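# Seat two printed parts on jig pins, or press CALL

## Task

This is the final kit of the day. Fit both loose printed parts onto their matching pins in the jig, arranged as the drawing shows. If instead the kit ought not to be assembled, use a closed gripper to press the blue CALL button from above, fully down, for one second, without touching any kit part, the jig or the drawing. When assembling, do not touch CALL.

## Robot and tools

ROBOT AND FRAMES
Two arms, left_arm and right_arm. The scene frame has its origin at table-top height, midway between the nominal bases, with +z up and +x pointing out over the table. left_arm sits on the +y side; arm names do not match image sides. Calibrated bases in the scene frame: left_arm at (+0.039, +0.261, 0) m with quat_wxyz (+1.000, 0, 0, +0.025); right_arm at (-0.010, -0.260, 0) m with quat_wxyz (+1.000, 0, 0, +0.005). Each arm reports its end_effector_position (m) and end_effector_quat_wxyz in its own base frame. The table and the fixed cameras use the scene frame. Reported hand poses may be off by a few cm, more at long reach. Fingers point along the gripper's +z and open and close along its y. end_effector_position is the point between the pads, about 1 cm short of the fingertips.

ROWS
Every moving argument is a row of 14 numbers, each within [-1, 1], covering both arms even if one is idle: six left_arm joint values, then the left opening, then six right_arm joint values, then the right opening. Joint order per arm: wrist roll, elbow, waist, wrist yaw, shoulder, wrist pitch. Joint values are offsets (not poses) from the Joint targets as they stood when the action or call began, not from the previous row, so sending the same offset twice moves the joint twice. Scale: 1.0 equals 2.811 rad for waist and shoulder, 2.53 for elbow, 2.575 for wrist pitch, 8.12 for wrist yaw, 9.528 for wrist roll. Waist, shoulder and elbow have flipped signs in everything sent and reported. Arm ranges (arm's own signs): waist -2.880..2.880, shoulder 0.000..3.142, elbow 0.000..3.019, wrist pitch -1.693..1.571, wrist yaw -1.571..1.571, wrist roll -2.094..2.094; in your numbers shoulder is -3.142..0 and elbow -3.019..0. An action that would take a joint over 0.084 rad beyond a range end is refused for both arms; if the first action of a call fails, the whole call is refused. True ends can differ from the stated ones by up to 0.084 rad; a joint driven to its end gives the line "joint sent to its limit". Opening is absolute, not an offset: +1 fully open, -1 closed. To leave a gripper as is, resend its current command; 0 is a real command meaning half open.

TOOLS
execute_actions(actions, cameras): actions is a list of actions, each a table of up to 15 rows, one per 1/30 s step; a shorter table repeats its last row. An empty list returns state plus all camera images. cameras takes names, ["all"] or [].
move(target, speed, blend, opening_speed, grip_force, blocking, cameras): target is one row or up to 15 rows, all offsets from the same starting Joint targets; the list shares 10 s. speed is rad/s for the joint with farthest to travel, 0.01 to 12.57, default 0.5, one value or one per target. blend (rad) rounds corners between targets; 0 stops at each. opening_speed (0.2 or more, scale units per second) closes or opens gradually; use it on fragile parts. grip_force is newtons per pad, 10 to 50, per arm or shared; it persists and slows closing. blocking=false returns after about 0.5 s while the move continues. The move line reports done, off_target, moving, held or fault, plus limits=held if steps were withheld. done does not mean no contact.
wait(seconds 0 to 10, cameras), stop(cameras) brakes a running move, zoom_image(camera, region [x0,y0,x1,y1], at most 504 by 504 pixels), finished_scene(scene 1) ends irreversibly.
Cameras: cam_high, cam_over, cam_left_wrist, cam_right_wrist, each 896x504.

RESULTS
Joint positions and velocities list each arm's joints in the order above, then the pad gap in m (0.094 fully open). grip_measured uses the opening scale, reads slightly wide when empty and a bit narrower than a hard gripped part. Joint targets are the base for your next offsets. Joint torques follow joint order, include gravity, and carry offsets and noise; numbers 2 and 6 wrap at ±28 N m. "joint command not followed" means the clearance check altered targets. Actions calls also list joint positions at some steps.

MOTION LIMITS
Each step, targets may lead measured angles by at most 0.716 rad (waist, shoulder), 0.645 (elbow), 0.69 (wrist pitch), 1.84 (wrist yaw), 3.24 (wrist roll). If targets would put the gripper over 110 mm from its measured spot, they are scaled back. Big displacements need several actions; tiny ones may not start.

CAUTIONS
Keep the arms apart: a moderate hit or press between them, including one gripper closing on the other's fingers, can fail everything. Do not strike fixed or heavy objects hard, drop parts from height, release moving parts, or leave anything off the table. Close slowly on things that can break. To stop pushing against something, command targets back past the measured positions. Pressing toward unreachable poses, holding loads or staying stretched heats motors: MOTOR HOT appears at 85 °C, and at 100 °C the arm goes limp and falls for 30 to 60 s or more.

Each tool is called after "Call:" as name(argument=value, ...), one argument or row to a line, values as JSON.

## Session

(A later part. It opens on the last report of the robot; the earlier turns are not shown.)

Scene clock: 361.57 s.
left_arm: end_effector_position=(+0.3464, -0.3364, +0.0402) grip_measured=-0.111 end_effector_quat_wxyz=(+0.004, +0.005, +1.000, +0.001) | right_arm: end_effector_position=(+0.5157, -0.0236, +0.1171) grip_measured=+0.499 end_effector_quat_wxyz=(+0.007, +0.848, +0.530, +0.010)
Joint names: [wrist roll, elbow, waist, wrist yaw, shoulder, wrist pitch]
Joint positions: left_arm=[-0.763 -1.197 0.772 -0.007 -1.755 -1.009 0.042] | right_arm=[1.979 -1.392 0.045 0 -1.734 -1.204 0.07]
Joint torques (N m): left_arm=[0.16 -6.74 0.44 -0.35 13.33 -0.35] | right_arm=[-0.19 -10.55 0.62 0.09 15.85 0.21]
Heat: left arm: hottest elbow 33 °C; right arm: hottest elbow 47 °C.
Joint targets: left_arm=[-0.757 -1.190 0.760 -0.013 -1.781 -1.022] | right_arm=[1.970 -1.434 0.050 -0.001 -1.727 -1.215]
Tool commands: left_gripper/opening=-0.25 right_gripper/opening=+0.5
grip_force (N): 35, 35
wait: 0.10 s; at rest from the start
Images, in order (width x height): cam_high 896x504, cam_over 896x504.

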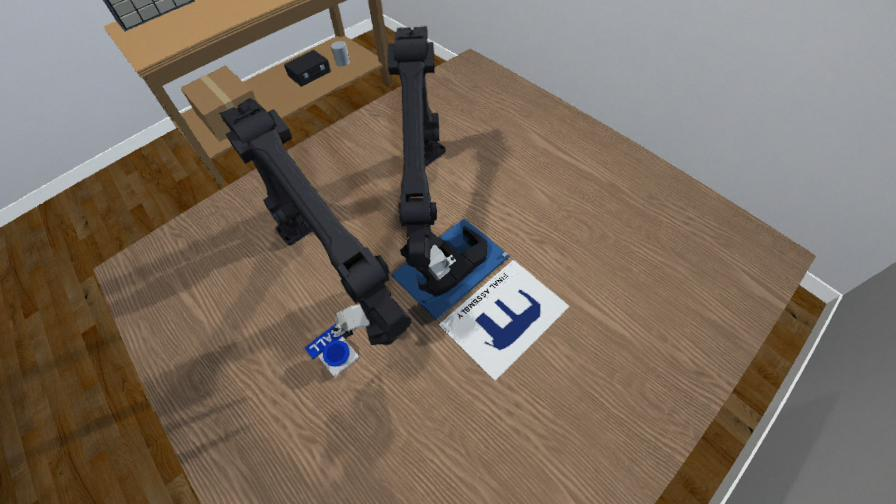

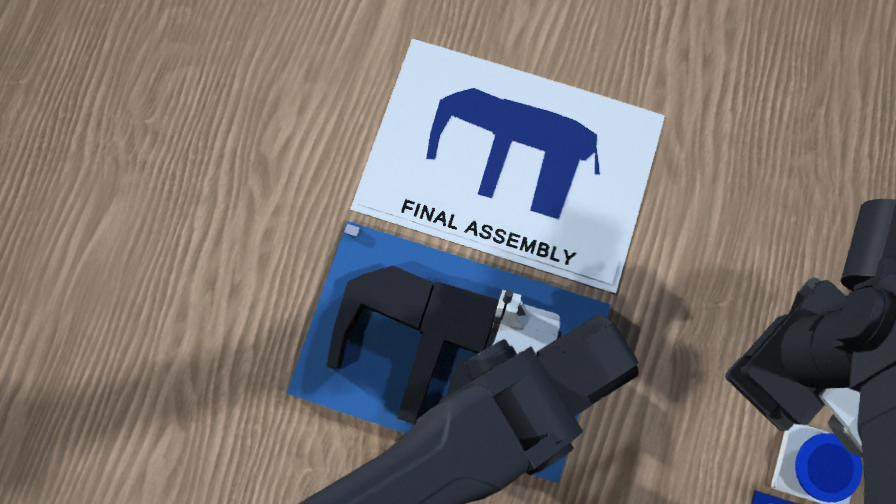

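Call:
zoom_image(
  camera="cam_over",
  region=[320, 240, 620, 440],
)

Call:
zoom_image(
  camera="cam_over",
  region=[480, 70, 620, 190],
)

Scaled by 1.680 from the camera's 896x504 image, which has a finer 1280x720 frame.

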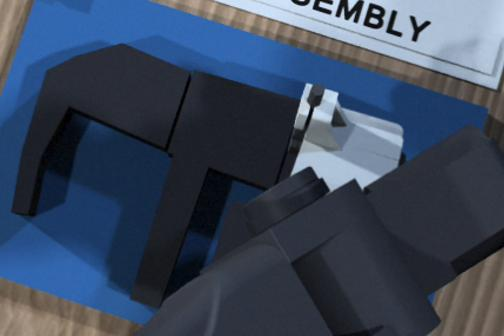

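Scaled by 3.600 from the camera's 896x504 image, which has a finer 1280x720 frame.

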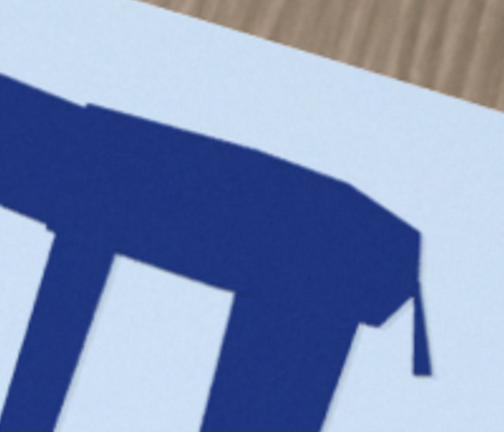

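Call:
zoom_image(
  camera="cam_over",
  region=[420, 270, 520, 370],
)

Call:
zoom_image(
  camera="cam_left_wrist",
  region=[200, 160, 500, 330],
)

Scaled by 5.040 from the camera's 896x504 image, which has a finer 1280x720 frame.

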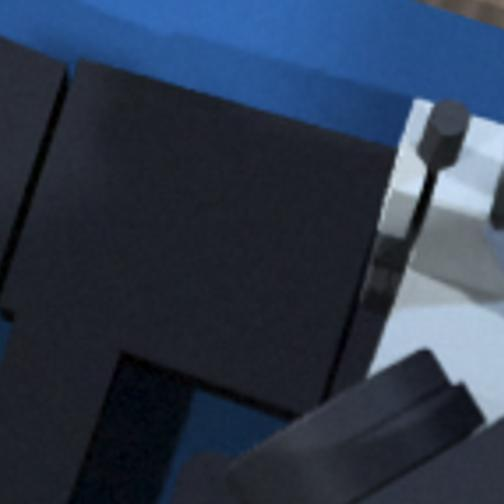

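This scene's latest camera images include none from cam_left_wrist. They are from: cam_high, cam_over. cam_left_wrist's image comes with the result of a call that names it in "cameras".

Call:
move(
  target=[0,0,0,0.0024,0,0,-0.25,0,0,0,0,0,0,0.5],
  speed=0.02,
)

Scene clock: 373.83 s.
left_arm: end_effector_position=(+0.3456, -0.3372, +0.0402) grip_measured=-0.111 end_effector_quat_wxyz=(+0.002, +0.005, +1.000, -0.001) | right_arm: end_effector_position=(+0.5157, -0.0236, +0.1171) grip_measured=+0.499 end_effector_quat_wxyz=(+0.007, +0.848, +0.530, +0.010)
Joint names: [wrist roll, elbow, waist, wrist yaw, shoulder, wrist pitch]
Joint positions: left_arm=[-0.763 -1.197 0.772 0 -1.755 -1.009 0.042] | right_arm=[1.979 -1.392 0.045 0 -1.734 -1.204 0.07]
Joint torques (N m): left_arm=[0.14 -6.64 0.67 0.11 13.27 -0.49] | right_arm=[-0.19 -10.5 0.67 0.08 15.91 0.23]
Heat: left arm: hottest elbow 33 °C; right arm: hottest elbow 47 °C.
Joint targets: left_arm=[-0.757 -1.190 0.760 0.006 -1.781 -1.022] | right_arm=[1.970 -1.434 0.050 -0.001 -1.727 -1.215]
grip_force (N): 35, 35
move: off_target (right_arm); right_arm: the elbow is farthest, 0.042 rad from its target

Call:
move(
  target=[0,0,0,0,0,0.0109,-0.25,0,0,0,0,0,0,0.5],
  speed=0.03,
)

Scene clock: 375.40 s.
left_arm: end_effector_position=(+0.3464, -0.3380, +0.0402) grip_measured=-0.111 end_effector_quat_wxyz=(+0.003, +0.005, +1.000, -0.003) | right_arm: end_effector_position=(+0.5157, -0.0236, +0.1171) grip_measured=+0.499 end_effector_quat_wxyz=(+0.007, +0.848, +0.530, +0.010)
Joint names: [wrist roll, elbow, waist, wrist yaw, shoulder, wrist pitch]
Joint positions: left_arm=[-0.763 -1.197 0.772 0 -1.755 -1.004 0.042] | right_arm=[1.979 -1.392 0.045 0 -1.734 -1.204 0.07]
Joint torques (N m): left_arm=[0.14 -6.71 0.38 0.14 13.68 0.34] | right_arm=[-0.2 -10.5 0.67 0.11 16.09 0.23]
Heat: left arm: hottest elbow 33 °C; right arm: hottest elbow 47 °C.
Joint targets: left_arm=[-0.757 -1.190 0.760 0.006 -1.781 -0.994] | right_arm=[1.970 -1.434 0.050 -0.001 -1.727 -1.215]
grip_force (N): 35, 35
move: off_target (right_arm); right_arm: the elbow is farthest, 0.042 rad from its target

Call:
move(
  target=[0,0,0,-0.0024,0,0,-0.25,0,0,0,0,0,0,0.5],
  speed=0.02,
  cameras=["cam_left_wrist"],
)

Scene clock: 377.07 s.
left_arm: end_effector_position=(+0.3472, -0.3372, +0.0402) grip_measured=-0.111 end_effector_quat_wxyz=(+0.005, +0.005, +1.000, -0.001) | right_arm: end_effector_position=(+0.5157, -0.0236, +0.1171) grip_measured=+0.499 end_effector_quat_wxyz=(+0.007, +0.848, +0.530, +0.010)
Joint names: [wrist roll, elbow, waist, wrist yaw, shoulder, wrist pitch]
Joint positions: left_arm=[-0.763 -1.197 0.772 -0.007 -1.755 -1.004 0.042] | right_arm=[1.979 -1.392 0.045 0 -1.734 -1.204 0.07]
Joint torques (N m): left_arm=[0.15 -6.75 0.56 -0.35 13.39 0.34] | right_arm=[-0.2 -10.52 0.62 0.1 15.74 0.18]
Heat: left arm: hottest elbow 33 °C; right arm: hottest elbow 47 °C.
Joint targets: left_arm=[-0.757 -1.190 0.760 -0.013 -1.781 -0.994] | right_arm=[1.970 -1.434 0.050 -0.001 -1.727 -1.215]
grip_force (N): 35, 35
move: off_target (right_arm); right_arm: the elbow is farthest, 0.042 rad from its target
Images, in order (width x height): cam_left_wrist 896x504.

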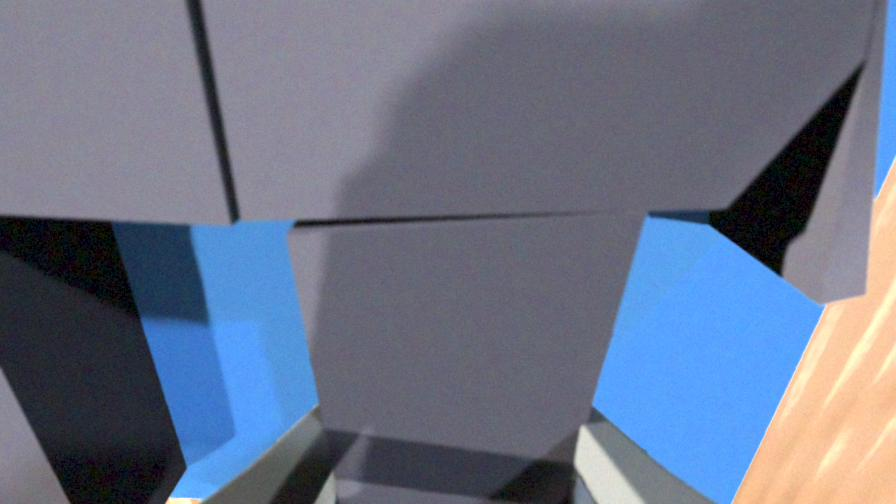

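Call:
zoom_image(
  camera="cam_left_wrist",
  region=[200, 180, 460, 280],
)

Call:
zoom_image(
  camera="cam_left_wrist",
  region=[500, 170, 760, 270],
)

Scaled by 1.938 from the camera's 896x504 image, which has a finer 1280x720 frame.

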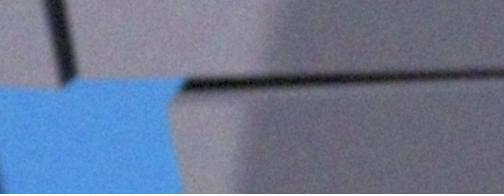

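Scaled by 1.938 from the camera's 896x504 image, which has a finer 1280x720 frame.

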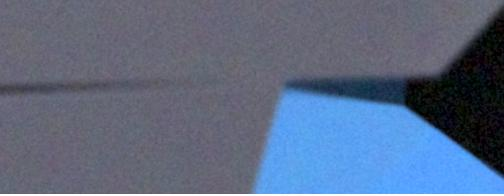

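Call:
zoom_image(
  camera="cam_left_wrist",
  region=[260, 200, 460, 420],
)

Call:
zoom_image(
  camera="cam_left_wrist",
  region=[500, 200, 700, 420],
)

Scaled by 2.291 from the camera's 896x504 image, which has a finer 1280x720 frame.

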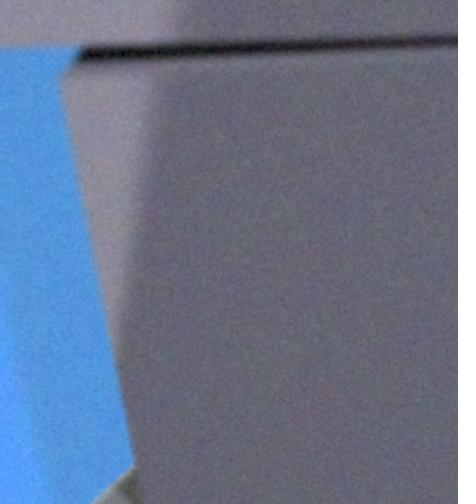

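Scaled by 2.291 from the camera's 896x504 image, which has a finer 1280x720 frame.

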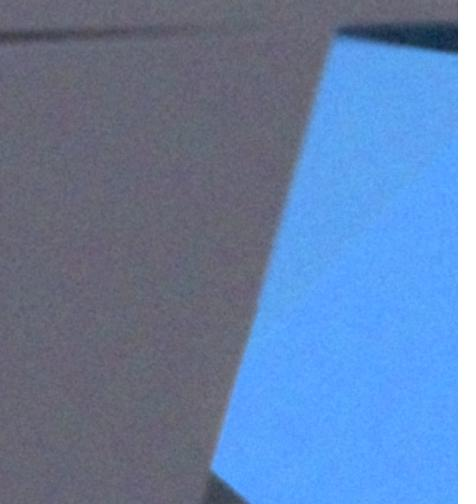

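Call:
move(
  target=[0,0,0,0,0,-0.0091,-0.25,0,0,0,0,0,0,0.5],
  speed=0.03,
)

Call:
move(
  target=[0,0,0,0.0024,0,0,-0.25,0,0,0,0,0,0,0.5],
  speed=0.02,
)

Scene clock: 388.17 s.
left_arm: end_effector_position=(+0.3471, -0.3370, +0.0402) grip_measured=-0.111 end_effector_quat_wxyz=(+0.005, +0.005, +1.000, +0.000) | right_arm: end_effector_position=(+0.5157, -0.0236, +0.1171) grip_measured=+0.499 end_effector_quat_wxyz=(+0.007, +0.848, +0.530, +0.010)
Joint names: [wrist roll, elbow, waist, wrist yaw, shoulder, wrist pitch]
Joint positions: left_arm=[-0.763 -1.197 0.772 -0.007 -1.755 -1.005 0.042] | right_arm=[1.979 -1.392 0.045 0 -1.734 -1.204 0.07]
Joint torques (N m): left_arm=[0.14 -6.69 0.91 -0.36 13.45 -0.34] | right_arm=[-0.18 -10.45 0.67 0.1 16.03 0.2]
Heat: left arm: hottest elbow 33 °C; right arm: hottest elbow 47 °C.
Joint targets: left_arm=[-0.757 -1.190 0.760 -0.013 -1.781 -1.017] | right_arm=[1.970 -1.434 0.050 -0.001 -1.727 -1.215]
grip_force (N): 35, 35
move: off_target (right_arm); right_arm: the elbow is farthest, 0.042 rad from its target

Scene clock: 389.40 s.
left_arm: end_effector_position=(+0.3463, -0.3378, +0.0402) grip_measured=-0.111 end_effector_quat_wxyz=(+0.003, +0.005, +1.000, -0.003) | right_arm: end_effector_position=(+0.5157, -0.0236, +0.1171) grip_measured=+0.499 end_effector_quat_wxyz=(+0.007, +0.848, +0.530, +0.010)
Joint names: [wrist roll, elbow, waist, wrist yaw, shoulder, wrist pitch]
Joint positions: left_arm=[-0.763 -1.197 0.772 0 -1.755 -1.005 0.042] | right_arm=[1.979 -1.392 0.045 0 -1.734 -1.204 0.07]
Joint torques (N m): left_arm=[0.21 -6.64 0.5 0.11 13.45 -0.34] | right_arm=[-0.19 -10.48 0.5 0.1 15.97 0.18]
Heat: left arm: hottest elbow 33 °C; right arm: hottest elbow 47 °C.
Joint targets: left_arm=[-0.757 -1.190 0.760 0.006 -1.781 -1.017] | right_arm=[1.970 -1.434 0.050 -0.001 -1.727 -1.215]
grip_force (N): 35, 35
move: off_target (right_arm); right_arm: the elbow is farthest, 0.042 rad from its target

Call:
move(
  target=[
    [0.0026,0,0,0,0,0,-0.25,0,0,0,0,0,0,0.5],
    [-0.0036,0,0,0,0,0,-0.25,0,0,0,0,0,0,0.5],
  ],
  speed=0.05,
)

Scene clock: 392.50 s.
left_arm: end_effector_position=(+0.3460, -0.3378, +0.0402) grip_measured=-0.111 end_effector_quat_wxyz=(+0.002, -0.003, +1.000, -0.003) | right_arm: end_effector_position=(+0.5157, -0.0236, +0.1171) grip_measured=+0.499 end_effector_quat_wxyz=(+0.007, +0.848, +0.530, +0.010)
Joint names: [wrist roll, elbow, waist, wrist yaw, shoulder, wrist pitch]
Joint positions: left_arm=[-0.779 -1.197 0.772 0.001 -1.755 -1.006 0.042] | right_arm=[1.979 -1.392 0.045 0 -1.734 -1.204 0.07]
Joint torques (N m): left_arm=[-0.03 -6.68 0.5 0.11 13.39 -0.42] | right_arm=[-0.19 -10.51 0.62 0.09 16.03 0.23]
Heat: left arm: hottest elbow 33 °C; right arm: hottest elbow 47 °C.
Joint targets: left_arm=[-0.791 -1.190 0.760 0.006 -1.781 -1.017] | right_arm=[1.970 -1.434 0.050 -0.001 -1.727 -1.215]
grip_force (N): 35, 35
move: off_target (right_arm); right_arm: the elbow is farthest, 0.042 rad from its target

Call:
wait(
  seconds=0.1,
  cameras=["cam_right_wrist", "cam_left_wrist"],
)

Scene clock: 393.13 s.
left_arm: end_effector_position=(+0.3460, -0.3378, +0.0402) grip_measured=-0.111 end_effector_quat_wxyz=(+0.002, -0.004, +1.000, -0.003) | right_arm: end_effector_position=(+0.5157, -0.0236, +0.1171) grip_measured=+0.499 end_effector_quat_wxyz=(+0.007, +0.848, +0.530, +0.010)
Joint names: [wrist roll, elbow, waist, wrist yaw, shoulder, wrist pitch]
Joint positions: left_arm=[-0.779 -1.197 0.772 0.001 -1.755 -1.006 0.042] | right_arm=[1.979 -1.392 0.045 0 -1.734 -1.204 0.07]
Joint torques (N m): left_arm=[-0.01 -6.69 0.32 0.08 13.1 -0.42] | right_arm=[-0.19 -10.54 0.73 0.11 15.85 0.23]
Heat: left arm: hottest elbow 33 °C; right arm: hottest elbow 47 °C.
Joint targets: left_arm=[-0.791 -1.190 0.760 0.006 -1.781 -1.017] | right_arm=[1.970 -1.434 0.050 -0.001 -1.727 -1.215]
Tool commands: left_gripper/opening=-0.25 right_gripper/opening=+0.5
grip_force (N): 35, 35
wait: 0.10 s; at rest from the start
Images, in order (width x height): cam_left_wrist 896x504, cam_right_wrist 896x504.

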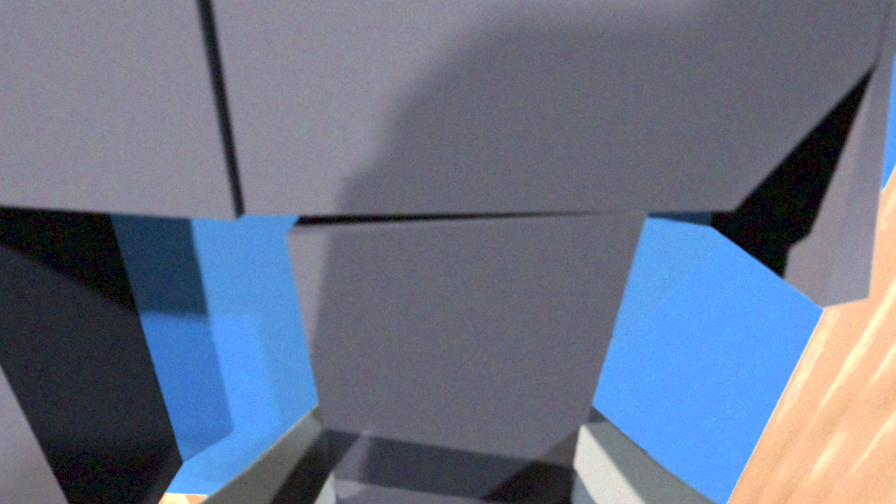

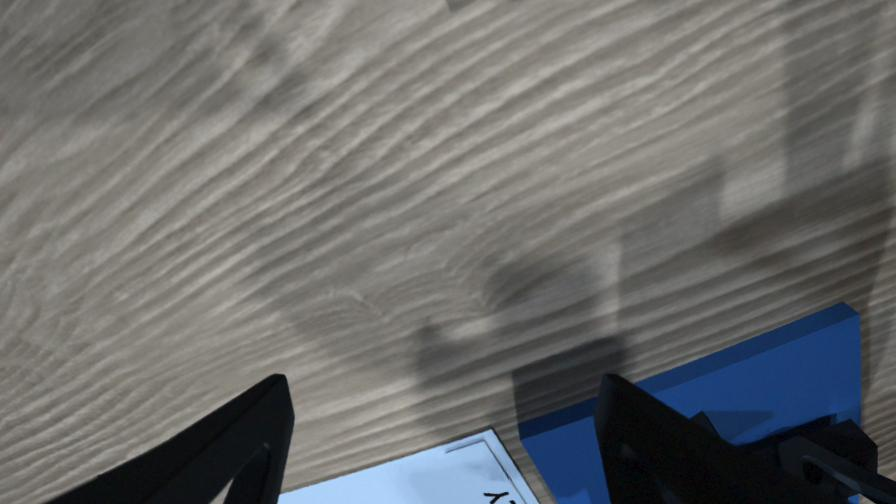

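Call:
move(
  target=[
    [0.004,0,0,0,-0.0014,0,-0.25,0,0,0,0,0,0,0.5],
    [0.004,0,0,0.0008,-0.0014,0,-0.25,0,0,0,0,0,0,0.5],
    [0.004,0,0,0.0008,-0.0014,-0.0007,-0.25,0,0,0,0,0,0,0.5],
    [0.004,0,0,-0.0024,-0.0014,-0.0007,-0.25,0,0,0,0,0,0,0.5],
    [0.004,0,0,-0.0024,-0.0014,-0.0013,-0.25,0,0,0,0,0,0,0.5],
    [0.004,0,0,0.0008,-0.0014,-0.0013,-0.25,0,0,0,0,0,0,0.5],
  ],
  speed=[0.1,0.025,0.05,0.025,0.05,0.025],
)

Scene clock: 404.80 s.
left_arm: end_effector_position=(+0.3457, -0.3375, +0.0402) grip_measured=-0.111 end_effector_quat_wxyz=(+0.001, +0.005, +1.000, -0.003) | right_arm: end_effector_position=(+0.5157, -0.0236, +0.1171) grip_measured=+0.499 end_effector_quat_wxyz=(+0.007, +0.848, +0.530, +0.010)
Joint names: [wrist roll, elbow, waist, wrist yaw, shoulder, wrist pitch]
Joint positions: left_arm=[-0.76 -1.197 0.771 0.004 -1.755 -1.008 0.042] | right_arm=[1.979 -1.392 0.045 0 -1.734 -1.204 0.07]
Joint torques (N m): left_arm=[0.15 -6.76 0.67 0.21 12.92 -0.53] | right_arm=[-0.18 -10.51 0.44 0.09 15.85 0.21]
Heat: left arm: hottest elbow 32 °C; right arm: hottest elbow 48 °C.
Joint targets: left_arm=[-0.753 -1.190 0.759 0.013 -1.785 -1.020] | right_arm=[1.970 -1.434 0.050 -0.001 -1.727 -1.215]
grip_force (N): 35, 35
move: off_target (right_arm); right_arm: the elbow is farthest, 0.042 rad from its target

Call:
move(
  target=[
    [0.0015,0,0,0,0,0,-0.25,0,0,0,0,0,0,0.5],
    [0.0015,0,0,-0.0033,0,0,-0.25,0,0,0,0,0,0,0.5],
    [0.0015,0,0,-0.0033,0,0.0097,-0.25,0,0,0,0,0,0,0.5],
    [0.0015,0,0,0,0,0.0097,-0.25,0,0,0,0,0,0,0.5],
    [0.0015,0,0,0,0,0.0105,-0.25,0,0,0,0,0,0,0.5],
    [0.0015,0,0,-0.0033,0,0.0105,-0.25,0,0,0,0,0,0,0.5],
  ],
  speed=[0.1,0.025,0.05,0.025,0.05,0.025],
  cameras=["cam_left_wrist"],
)

Scene clock: 413.50 s.
left_arm: end_effector_position=(+0.3471, -0.3366, +0.0402) grip_measured=-0.111 end_effector_quat_wxyz=(+0.004, +0.012, +1.000, +0.000) | right_arm: end_effector_position=(+0.5157, -0.0236, +0.1171) grip_measured=+0.499 end_effector_quat_wxyz=(+0.007, +0.848, +0.530, +0.010)
Joint names: [wrist roll, elbow, waist, wrist yaw, shoulder, wrist pitch]
Joint positions: left_arm=[-0.747 -1.197 0.771 -0.006 -1.755 -1.006 0.042] | right_arm=[1.979 -1.392 0.045 0 -1.734 -1.204 0.07]
Joint torques (N m): left_arm=[0.19 -6.76 0.44 -0.38 13.27 0.54] | right_arm=[-0.18 -10.55 0.67 0.1 15.91 0.17]
Heat: left arm: hottest elbow 32 °C; right arm: hottest elbow 48 °C.
Joint targets: left_arm=[-0.738 -1.190 0.759 -0.014 -1.785 -0.993] | right_arm=[1.970 -1.434 0.050 -0.001 -1.727 -1.215]
grip_force (N): 35, 35
move: off_target (right_arm); right_arm: the elbow is farthest, 0.042 rad from its target
Images, in order (width x height): cam_left_wrist 896x504.

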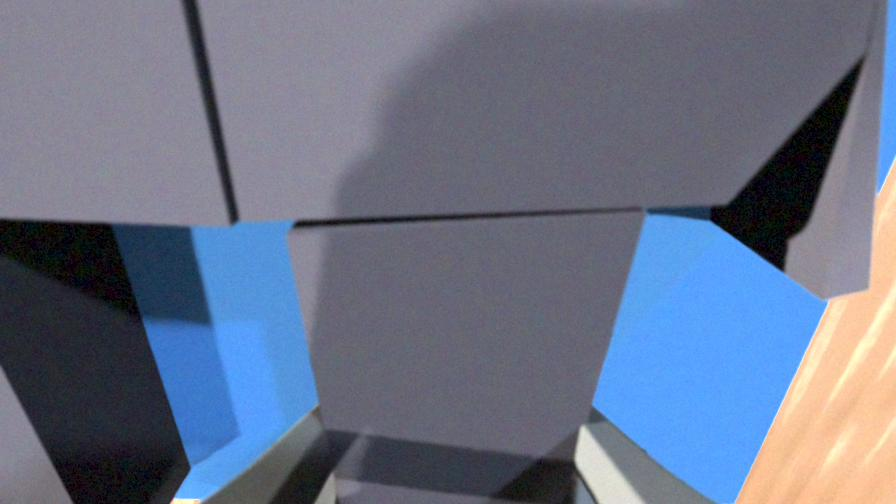

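Call:
move(
  target=[
    [0,-0.0684,0,0,0.0427,-0.0948,-0.25,0,0,0,0,0,0,0.5],
    [0,-0.17,-0.1099,0,0.0765,-0.0948,-0.25,0,0,0,0,0,0,0.5],
    [0,-0.17,-0.1099,0,0.0765,0.9487,-0.25,0,0,0,0,0,0,0.5],
  ],
  speed=[0.3,0.7,1.6],
  blend=[0.05,0.05,0],
  cameras=["cam_over","cam_high"],
)

Scene clock: 426.03 s.
left_arm: end_effector_position=(+0.4685, -0.2265, +0.7383) grip_measured=-0.112 end_effector_quat_wxyz=(+0.823, -0.018, +0.082, -0.562) | right_arm: end_effector_position=(+0.5157, -0.0236, +0.1171) grip_measured=+0.499 end_effector_quat_wxyz=(+0.007, +0.848, +0.530, +0.010)
Joint names: [wrist roll, elbow, waist, wrist yaw, shoulder, wrist pitch]
Joint positions: left_arm=[-0.745 -1.553 0.454 -0.012 -1.59 1.44 0.042] | right_arm=[1.979 -1.392 0.045 0 -1.734 -1.204 0.07]
Joint torques (N m): left_arm=[0.2 -14.32 1.14 -0.1 16.38 0.02] | right_arm=[-0.18 -10.54 0.62 0.09 15.91 0.23]
Heat: left arm: hottest elbow 34 °C; right arm: hottest elbow 48 °C.
Joint targets: left_arm=[-0.738 -1.620 0.450 -0.014 -1.570 1.449] | right_arm=[1.970 -1.434 0.050 -0.001 -1.727 -1.215]
grip_force (N): 35, 35
move: off_target (left_arm, right_arm); left_arm: the elbow is farthest, 0.067 rad from its target; right_arm: the elbow is farthest, 0.042 rad from its target
Images, in order (width x height): cam_high 896x504, cam_over 896x504.

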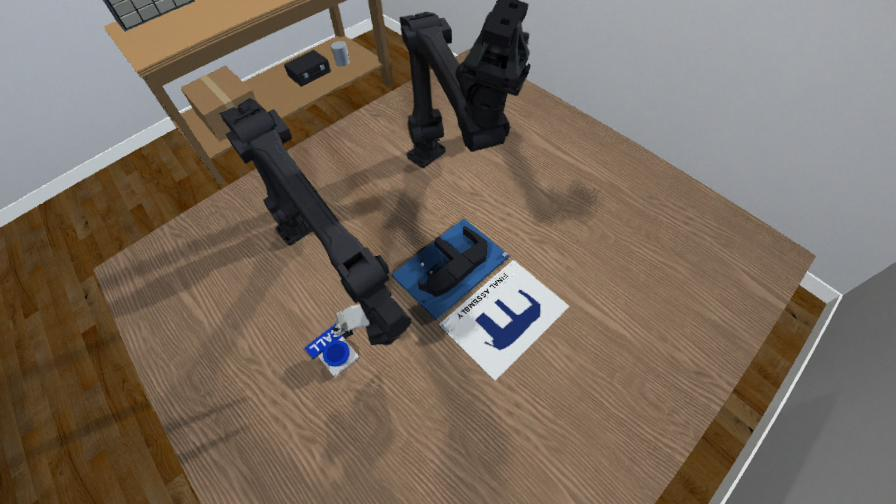

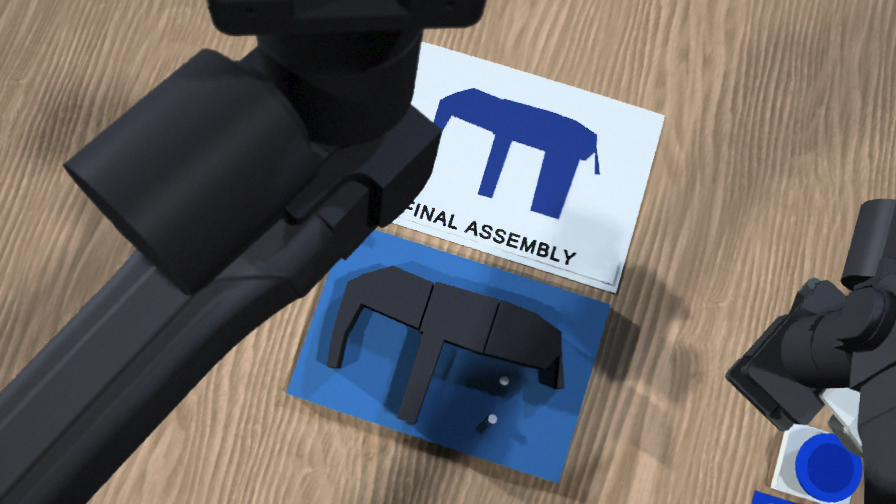

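Call:
zoom_image(
  camera="cam_over",
  region=[430, 280, 580, 450],
)

Call:
zoom_image(
  camera="cam_high",
  region=[450, 0, 560, 120],
)

Scaled by 2.965 from the camera's 896x504 image, which has a finer 1280x720 frame.

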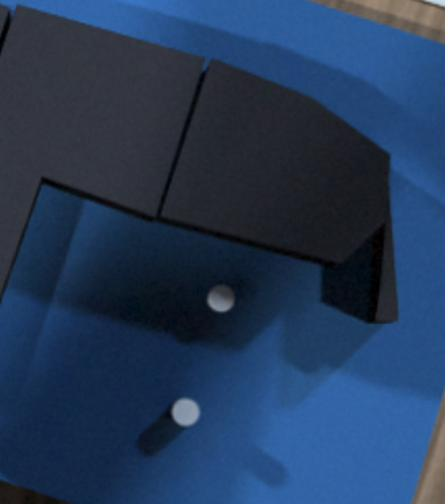

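Scaled by 4.200 from the camera's 896x504 image, which has a finer 1280x720 frame.

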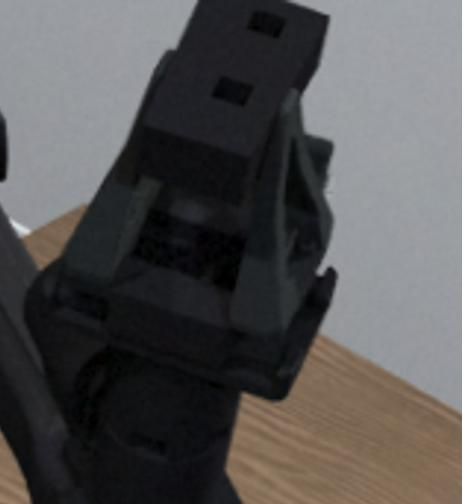

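Call:
move(
  target=[0,0.245,0.0889,0,0.0961,0.0198,-0.25,0,0,0,0,0,0,0.5],
  speed=0.6,
  cameras=["cam_over","cam_high"],
)

Scene clock: 429.80 s.
left_arm: end_effector_position=(+0.3538, -0.2890, +0.6180) grip_measured=-0.112 end_effector_quat_wxyz=(+0.739, -0.012, +0.204, -0.642) | right_arm: end_effector_position=(+0.5157, -0.0236, +0.1171) grip_measured=+0.499 end_effector_quat_wxyz=(+0.007, +0.848, +0.530, +0.010)
Joint names: [wrist roll, elbow, waist, wrist yaw, shoulder, wrist pitch]
Joint positions: left_arm=[-0.745 -0.996 0.689 -0.012 -1.325 1.488 0.042] | right_arm=[1.979 -1.392 0.045 0 -1.734 -1.204 0.07]
Joint torques (N m): left_arm=[0.18 -8.81 2.37 -0.08 12.45 0.64] | right_arm=[-0.19 -10.45 0.67 0.1 16.03 0.21]
Heat: left arm: hottest elbow 35 °C; right arm: hottest elbow 48 °C.
Joint targets: left_arm=[-0.738 -1.000 0.700 -0.014 -1.300 1.500] | right_arm=[1.970 -1.434 0.050 -0.001 -1.727 -1.215]
grip_force (N): 35, 35
move: off_target (right_arm); right_arm: the elbow is farthest, 0.042 rad from its target
Images, in order (width x height): cam_high 896x504, cam_over 896x504.

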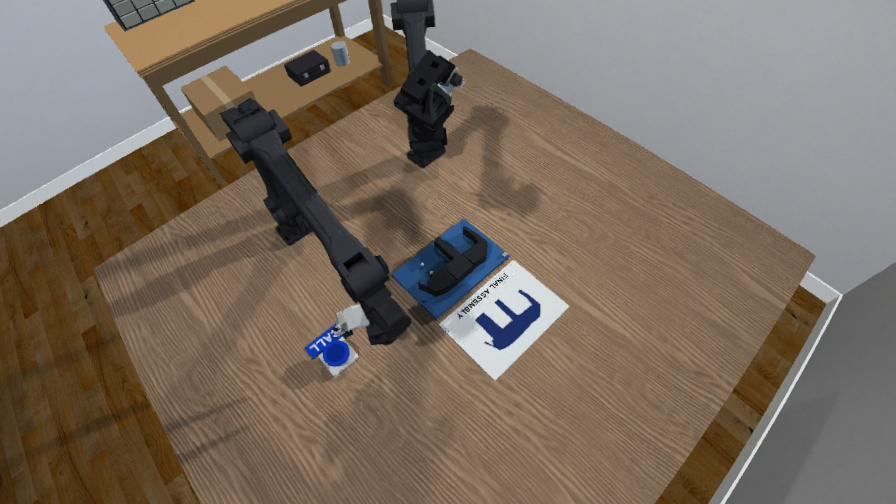

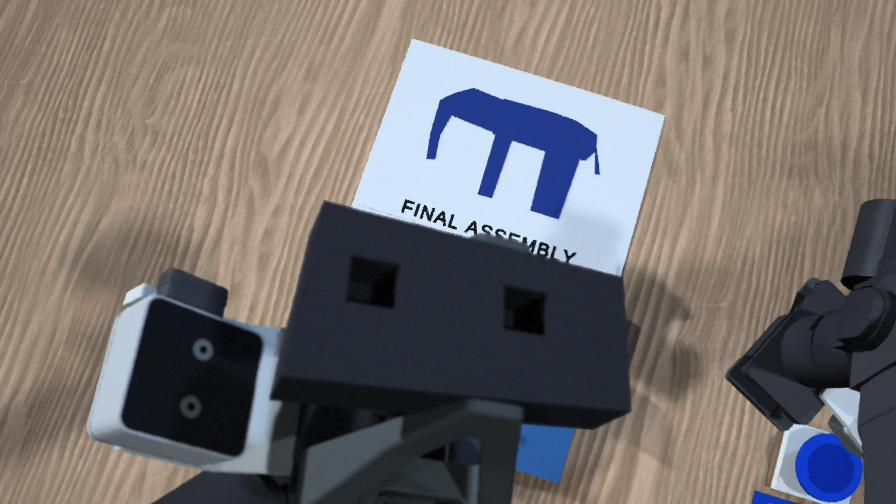

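Call:
zoom_image(
  camera="cam_over",
  region=[260, 180, 660, 450],
)

Call:
zoom_image(
  camera="cam_over",
  region=[260, 190, 460, 420],
)

Call:
zoom_image(
  camera="cam_over",
  region=[460, 210, 660, 440],
)

Scaled by 1.260 from the camera's 896x504 image, which has a finer 1280x720 frame.

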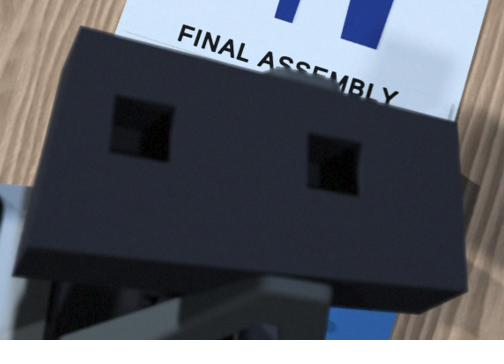

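Scaled by 2.191 from the camera's 896x504 image, which has a finer 1280x720 frame.

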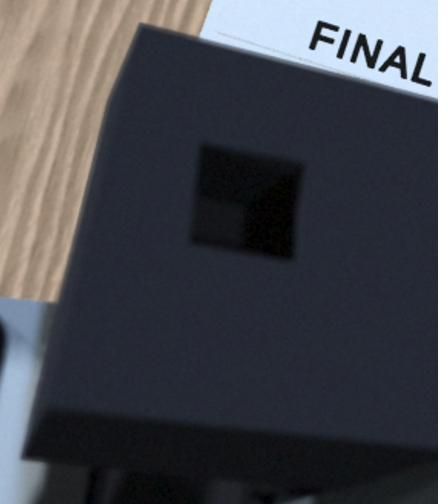

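Scaled by 2.191 from the camera's 896x504 image, which has a finer 1280x720 frame.

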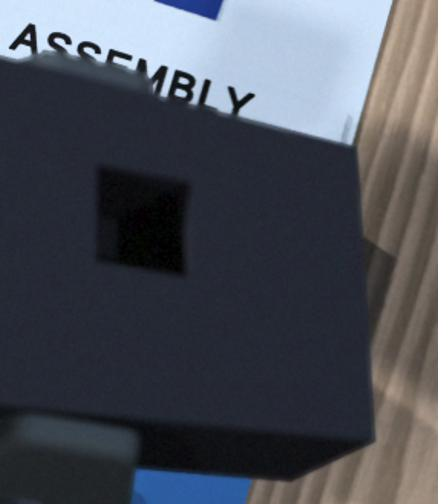

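Call:
zoom_image(
  camera="cam_over",
  region=[260, 195, 380, 405],
)

Call:
zoom_image(
  camera="cam_over",
  region=[560, 260, 650, 440],
)

Scaled by 2.400 from the camera's 896x504 image, which has a finer 1280x720 frame.

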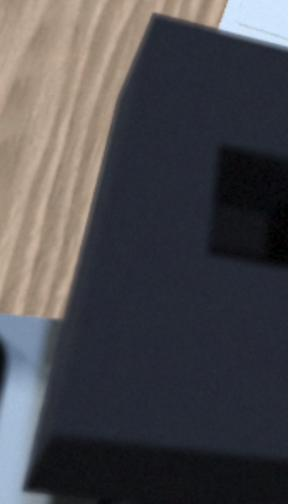

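Scaled by 2.800 from the camera's 896x504 image, which has a finer 1280x720 frame.

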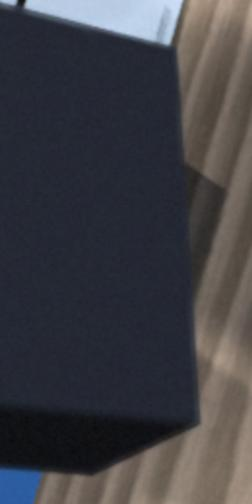

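Call:
move(
  target=[
    [-0.0031,-0.2451,-0.0889,0.0025,-0.0961,-1.0,-0.25,0,0,0,0,0,0,0.5],
    [-0.0031,-0.0968,0.0288,0.0025,-0.1419,-1.0,-0.25,0,0,0,0,0,0,0.5],
  ],
  speed=[1.6,0.5],
  blend=[0.05,0],
  cameras=["cam_left_wrist"],
)

Scene clock: 449.60 s.
left_arm: end_effector_position=(+0.3472, -0.3421, +0.0753) grip_measured=-0.111 end_effector_quat_wxyz=(+0.009, +0.008, +1.000, -0.011) | right_arm: end_effector_position=(+0.5157, -0.0236, +0.1171) grip_measured=+0.499 end_effector_quat_wxyz=(+0.007, +0.848, +0.530, +0.010)
Joint names: [wrist roll, elbow, waist, wrist yaw, shoulder, wrist pitch]
Joint positions: left_arm=[-0.761 -1.235 0.776 0.004 -1.706 -1.071 0.042] | right_arm=[1.979 -1.392 0.045 0 -1.734 -1.204 0.07]
Joint torques (N m): left_arm=[0.04 -8.73 2.43 0 16.21 -0.09] | right_arm=[-0.18 -10.52 0.73 0.1 15.79 0.18]
Heat: left arm: hottest elbow 35 °C; right arm: hottest elbow 48 °C.
Joint targets: left_arm=[-0.768 -1.245 0.781 0.006 -1.699 -1.075] | right_arm=[1.970 -1.434 0.050 -0.001 -1.727 -1.215]
grip_force (N): 35, 35
move: off_target (right_arm); right_arm: the elbow is farthest, 0.042 rad from its target
Images, in order (width x height): cam_left_wrist 896x504.

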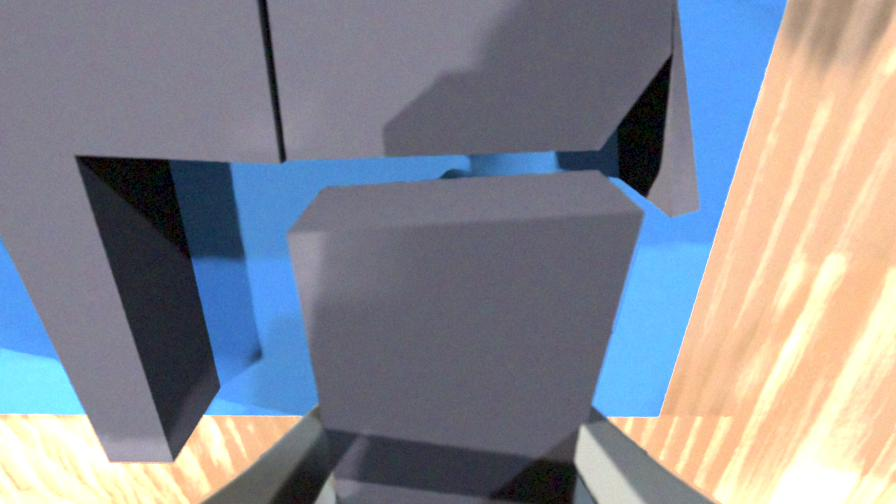

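Call:
zoom_image(
  camera="cam_left_wrist",
  region=[380, 120, 680, 260],
)

Call:
zoom_image(
  camera="cam_left_wrist",
  region=[240, 120, 480, 260],
)

Scaled by 1.680 from the camera's 896x504 image, which has a finer 1280x720 frame.

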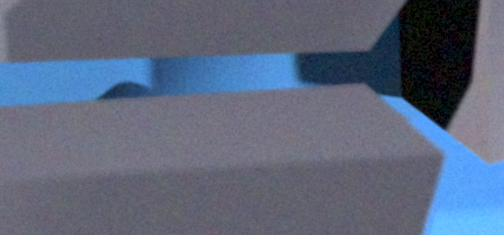

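Scaled by 2.100 from the camera's 896x504 image, which has a finer 1280x720 frame.

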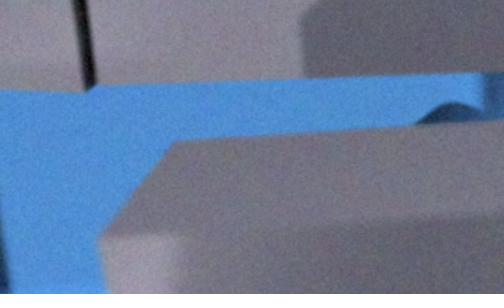

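Call:
move(
  target=[-0.0041,0.0324,0.0142,0,-0.0071,0.0264,-0.25,0,0,0,0,0,0,0.5],
  speed=0.2,
  cameras=["cam_left_wrist"],
)

Scene clock: 453.07 s.
left_arm: end_effector_position=(+0.3214, -0.3393, +0.0458) grip_measured=-0.112 end_effector_quat_wxyz=(-0.002, +0.006, +1.000, -0.001) | right_arm: end_effector_position=(+0.5157, -0.0236, +0.1171) grip_measured=+0.499 end_effector_quat_wxyz=(+0.007, +0.848, +0.530, +0.010)
Joint names: [wrist roll, elbow, waist, wrist yaw, shoulder, wrist pitch]
Joint positions: left_arm=[-0.797 -1.159 0.81 0.004 -1.715 -1.016 0.042] | right_arm=[1.979 -1.392 0.045 0 -1.734 -1.204 0.07]
Joint torques (N m): left_arm=[0.01 -7.73 2.84 -0.03 15.56 0.4] | right_arm=[-0.19 -10.52 0.56 0.09 16.03 0.2]
Heat: left arm: hottest elbow 35 °C; right arm: hottest elbow 48 °C.
Joint targets: left_arm=[-0.807 -1.163 0.821 0.006 -1.718 -1.006] | right_arm=[1.970 -1.434 0.050 -0.001 -1.727 -1.215]
grip_force (N): 35, 35
move: off_target (right_arm); right_arm: the elbow is farthest, 0.042 rad from its target
Images, in order (width x height): cam_left_wrist 896x504.

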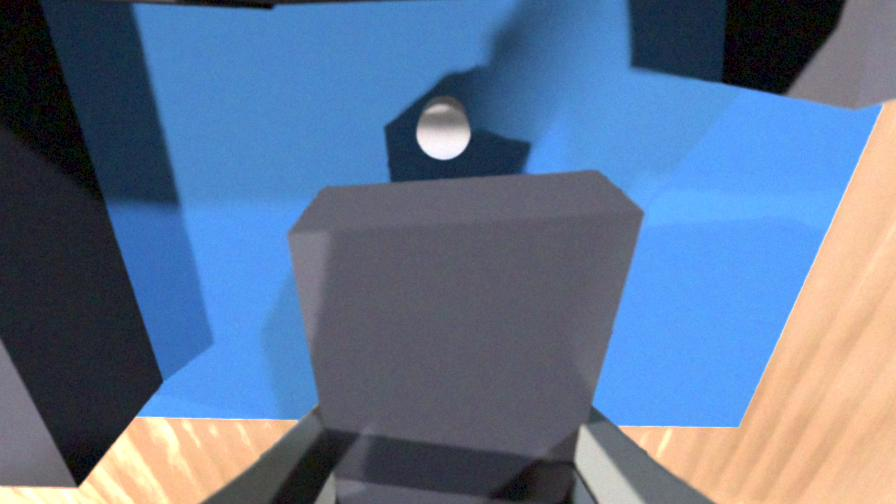

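Call:
zoom_image(
  camera="cam_left_wrist",
  region=[270, 80, 470, 260],
)

Call:
zoom_image(
  camera="cam_left_wrist",
  region=[460, 80, 660, 260],
)

Scaled by 2.520 from the camera's 896x504 image, which has a finer 1280x720 frame.

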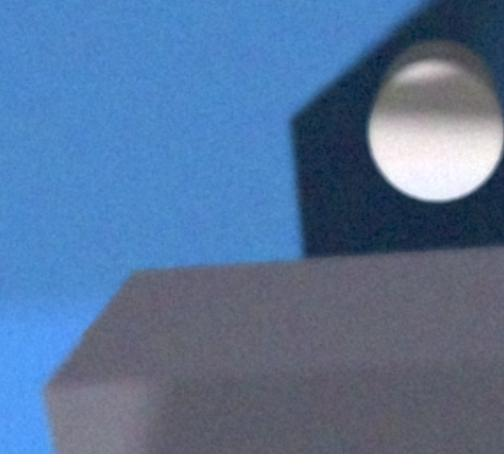

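Scaled by 2.520 from the camera's 896x504 image, which has a finer 1280x720 frame.

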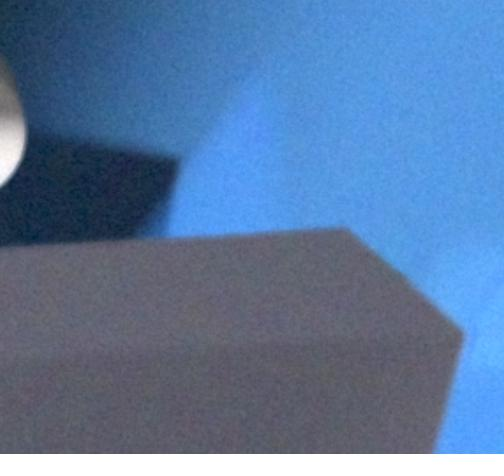

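Call:
move(
  target=[
    [0.0056,-0.0375,-0.0194,0,0,0,-0.25,0,0,0,0,0,0,0.5],
    [0.0056,-0.0375,-0.0194,0,-0.0149,0,-0.25,0,0,0,0,0,0,0.5],
  ],
  speed=[0.2,0.1],
  cameras=["cam_left_wrist"],
)

Scene clock: 460.63 s.
left_arm: end_effector_position=(+0.3449, -0.3409, +0.0415) grip_measured=-0.112 end_effector_quat_wxyz=(+0.000, +0.007, +1.000, -0.003) | right_arm: end_effector_position=(+0.5157, -0.0236, +0.1171) grip_measured=+0.499 end_effector_quat_wxyz=(+0.007, +0.848, +0.530, +0.010)
Joint names: [wrist roll, elbow, waist, wrist yaw, shoulder, wrist pitch]
Joint positions: left_arm=[-0.763 -1.205 0.777 0.004 -1.758 -1.015 0.042] | right_arm=[1.979 -1.392 0.045 0 -1.734 -1.204 0.07]
Joint torques (N m): left_arm=[0.15 -12.07 0.79 -0.03 15.85 0.25] | right_arm=[-0.17 -10.47 0.5 0.11 15.97 0.28]
Heat: left arm: hottest elbow 35 °C; right arm: hottest elbow 48 °C.
Joint targets: left_arm=[-0.754 -1.258 0.767 0.006 -1.760 -1.007] | right_arm=[1.970 -1.434 0.050 -0.001 -1.727 -1.215]
grip_force (N): 35, 35
move: off_target (left_arm, right_arm); left_arm: the elbow is farthest, 0.053 rad from its target; right_arm: the elbow is farthest, 0.042 rad from its target
Images, in order (width x height): cam_left_wrist 896x504.

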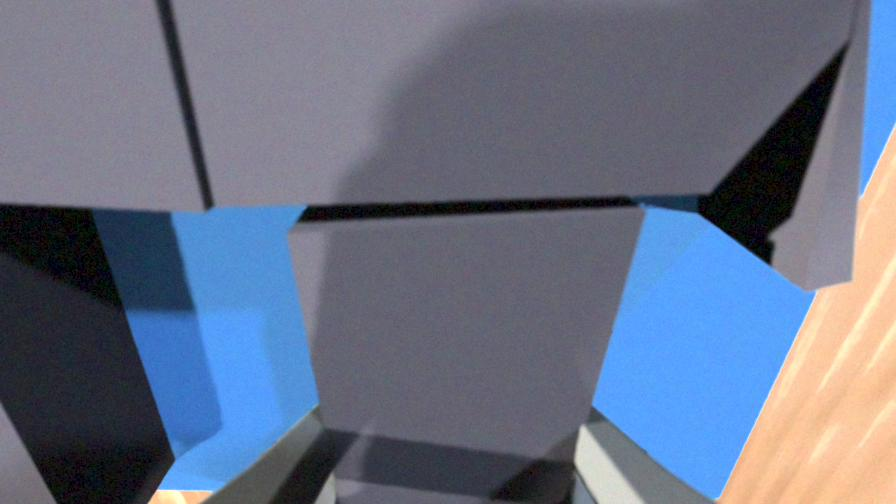

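Call:
move(
  target=[0,0.0261,0,0,-0.0089,0,-0.25,0,0,0,0,0,0,0.5],
  speed=0.05,
)

Scene clock: 462.83 s.
left_arm: end_effector_position=(+0.3422, -0.3384, +0.0315) grip_measured=-0.112 end_effector_quat_wxyz=(-0.007, +0.007, +1.000, +0.004) | right_arm: end_effector_position=(+0.5157, -0.0236, +0.1171) grip_measured=+0.499 end_effector_quat_wxyz=(+0.007, +0.848, +0.530, +0.010)
Joint names: [wrist roll, elbow, waist, wrist yaw, shoulder, wrist pitch]
Joint positions: left_arm=[-0.763 -1.198 0.777 0.005 -1.774 -1.009 0.042] | right_arm=[1.979 -1.392 0.045 0 -1.734 -1.204 0.07]
Joint torques (N m): left_arm=[0.19 -6.65 0.85 -0.06 14.74 0.12] | right_arm=[-0.19 -10.5 0.73 0.08 15.91 0.23]
Heat: left arm: hottest elbow 36 °C; right arm: hottest elbow 48 °C.
Joint targets: left_arm=[-0.754 -1.192 0.767 0.006 -1.785 -1.007] | right_arm=[1.970 -1.434 0.050 -0.001 -1.727 -1.215]
grip_force (N): 35, 35
move: off_target (right_arm); right_arm: the elbow is farthest, 0.042 rad from its target

Call:
wait(
  seconds=0.1,
  cameras=["cam_left_wrist", "cam_over"],
)

Scene clock: 463.67 s.
left_arm: end_effector_position=(+0.3422, -0.3384, +0.0315) grip_measured=-0.112 end_effector_quat_wxyz=(-0.007, +0.007, +1.000, +0.004) | right_arm: end_effector_position=(+0.5157, -0.0236, +0.1171) grip_measured=+0.499 end_effector_quat_wxyz=(+0.007, +0.848, +0.530, +0.010)
Joint names: [wrist roll, elbow, waist, wrist yaw, shoulder, wrist pitch]
Joint positions: left_arm=[-0.763 -1.198 0.777 0.005 -1.774 -1.009 0.042] | right_arm=[1.979 -1.392 0.045 0 -1.734 -1.204 0.07]
Joint torques (N m): left_arm=[0.2 -6.68 0.5 -0.07 14.45 0.18] | right_arm=[-0.17 -10.48 0.79 0.09 15.85 0.21]
Heat: left arm: hottest elbow 35 °C; right arm: hottest elbow 48 °C.
Joint targets: left_arm=[-0.754 -1.192 0.767 0.006 -1.785 -1.007] | right_arm=[1.970 -1.434 0.050 -0.001 -1.727 -1.215]
Tool commands: left_gripper/opening=-0.25 right_gripper/opening=+0.5
grip_force (N): 35, 35
wait: 0.10 s; at rest from the start
Images, in order (width x height): cam_over 896x504, cam_left_wrist 896x504.

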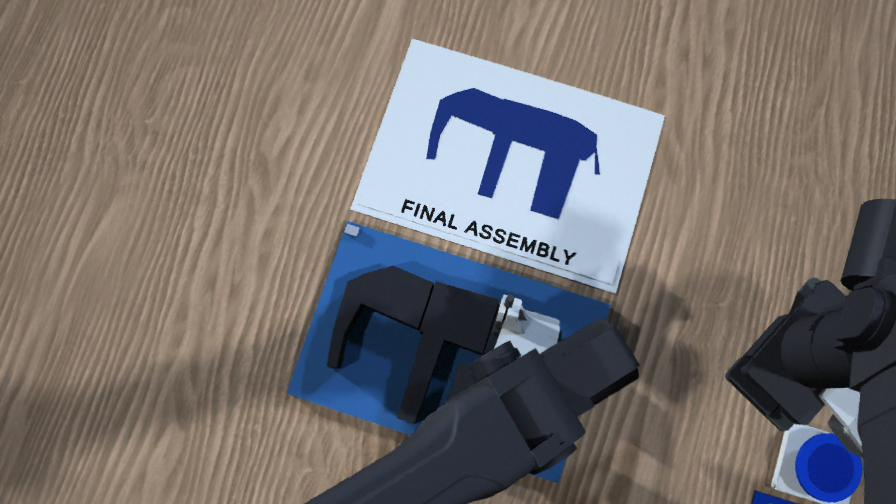

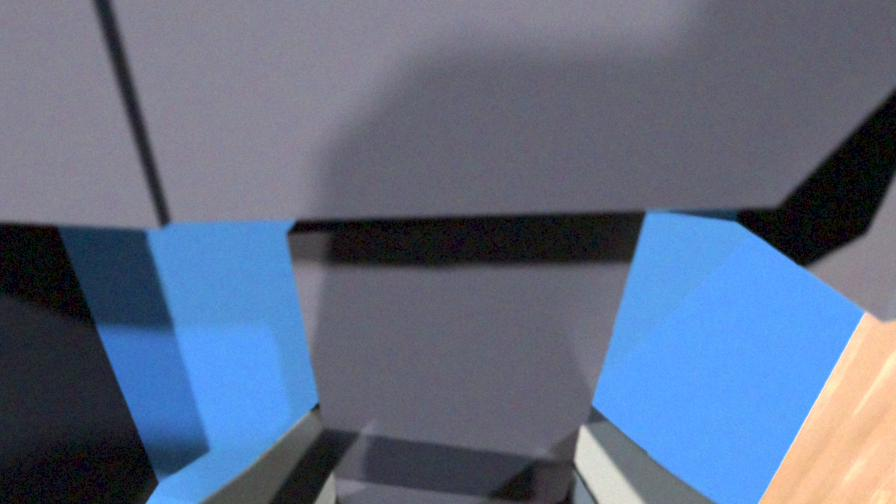

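Call:
move(
  target=[0,0.004,0,0,0,0.014,-0.25,0,0,0,0,0,0,0.5],
  speed=0.04,
  cameras=["cam_left_wrist"],
)

Scene clock: 466.20 s.
left_arm: end_effector_position=(+0.3446, -0.3407, +0.0296) grip_measured=-0.112 end_effector_quat_wxyz=(+0.000, +0.007, +1.000, -0.003) | right_arm: end_effector_position=(+0.5157, -0.0236, +0.1171) grip_measured=+0.499 end_effector_quat_wxyz=(+0.007, +0.848, +0.530, +0.010)
Joint names: [wrist roll, elbow, waist, wrist yaw, shoulder, wrist pitch]
Joint positions: left_arm=[-0.762 -1.192 0.777 0.005 -1.774 -0.985 0.042] | right_arm=[1.979 -1.392 0.045 0 -1.734 -1.204 0.07]
Joint torques (N m): left_arm=[0.16 -6.28 0.62 -0.05 15.21 0.81] | right_arm=[-0.2 -10.51 0.73 0.08 16.03 0.17]
Heat: left arm: hottest elbow 35 °C; right arm: hottest elbow 48 °C.
Joint targets: left_arm=[-0.754 -1.182 0.767 0.006 -1.785 -0.971] | right_arm=[1.970 -1.434 0.050 -0.001 -1.727 -1.215]
grip_force (N): 35, 35
move: off_target (right_arm); right_arm: the elbow is farthest, 0.042 rad from its target
Images, in order (width x height): cam_left_wrist 896x504.

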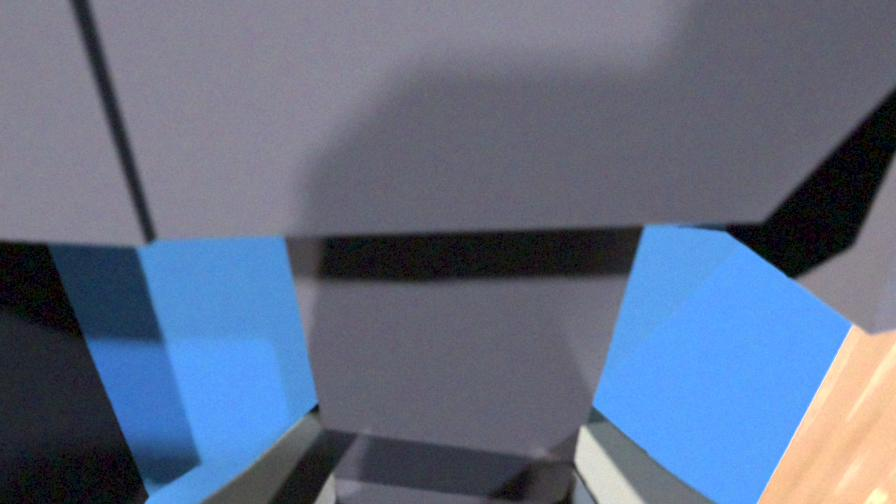

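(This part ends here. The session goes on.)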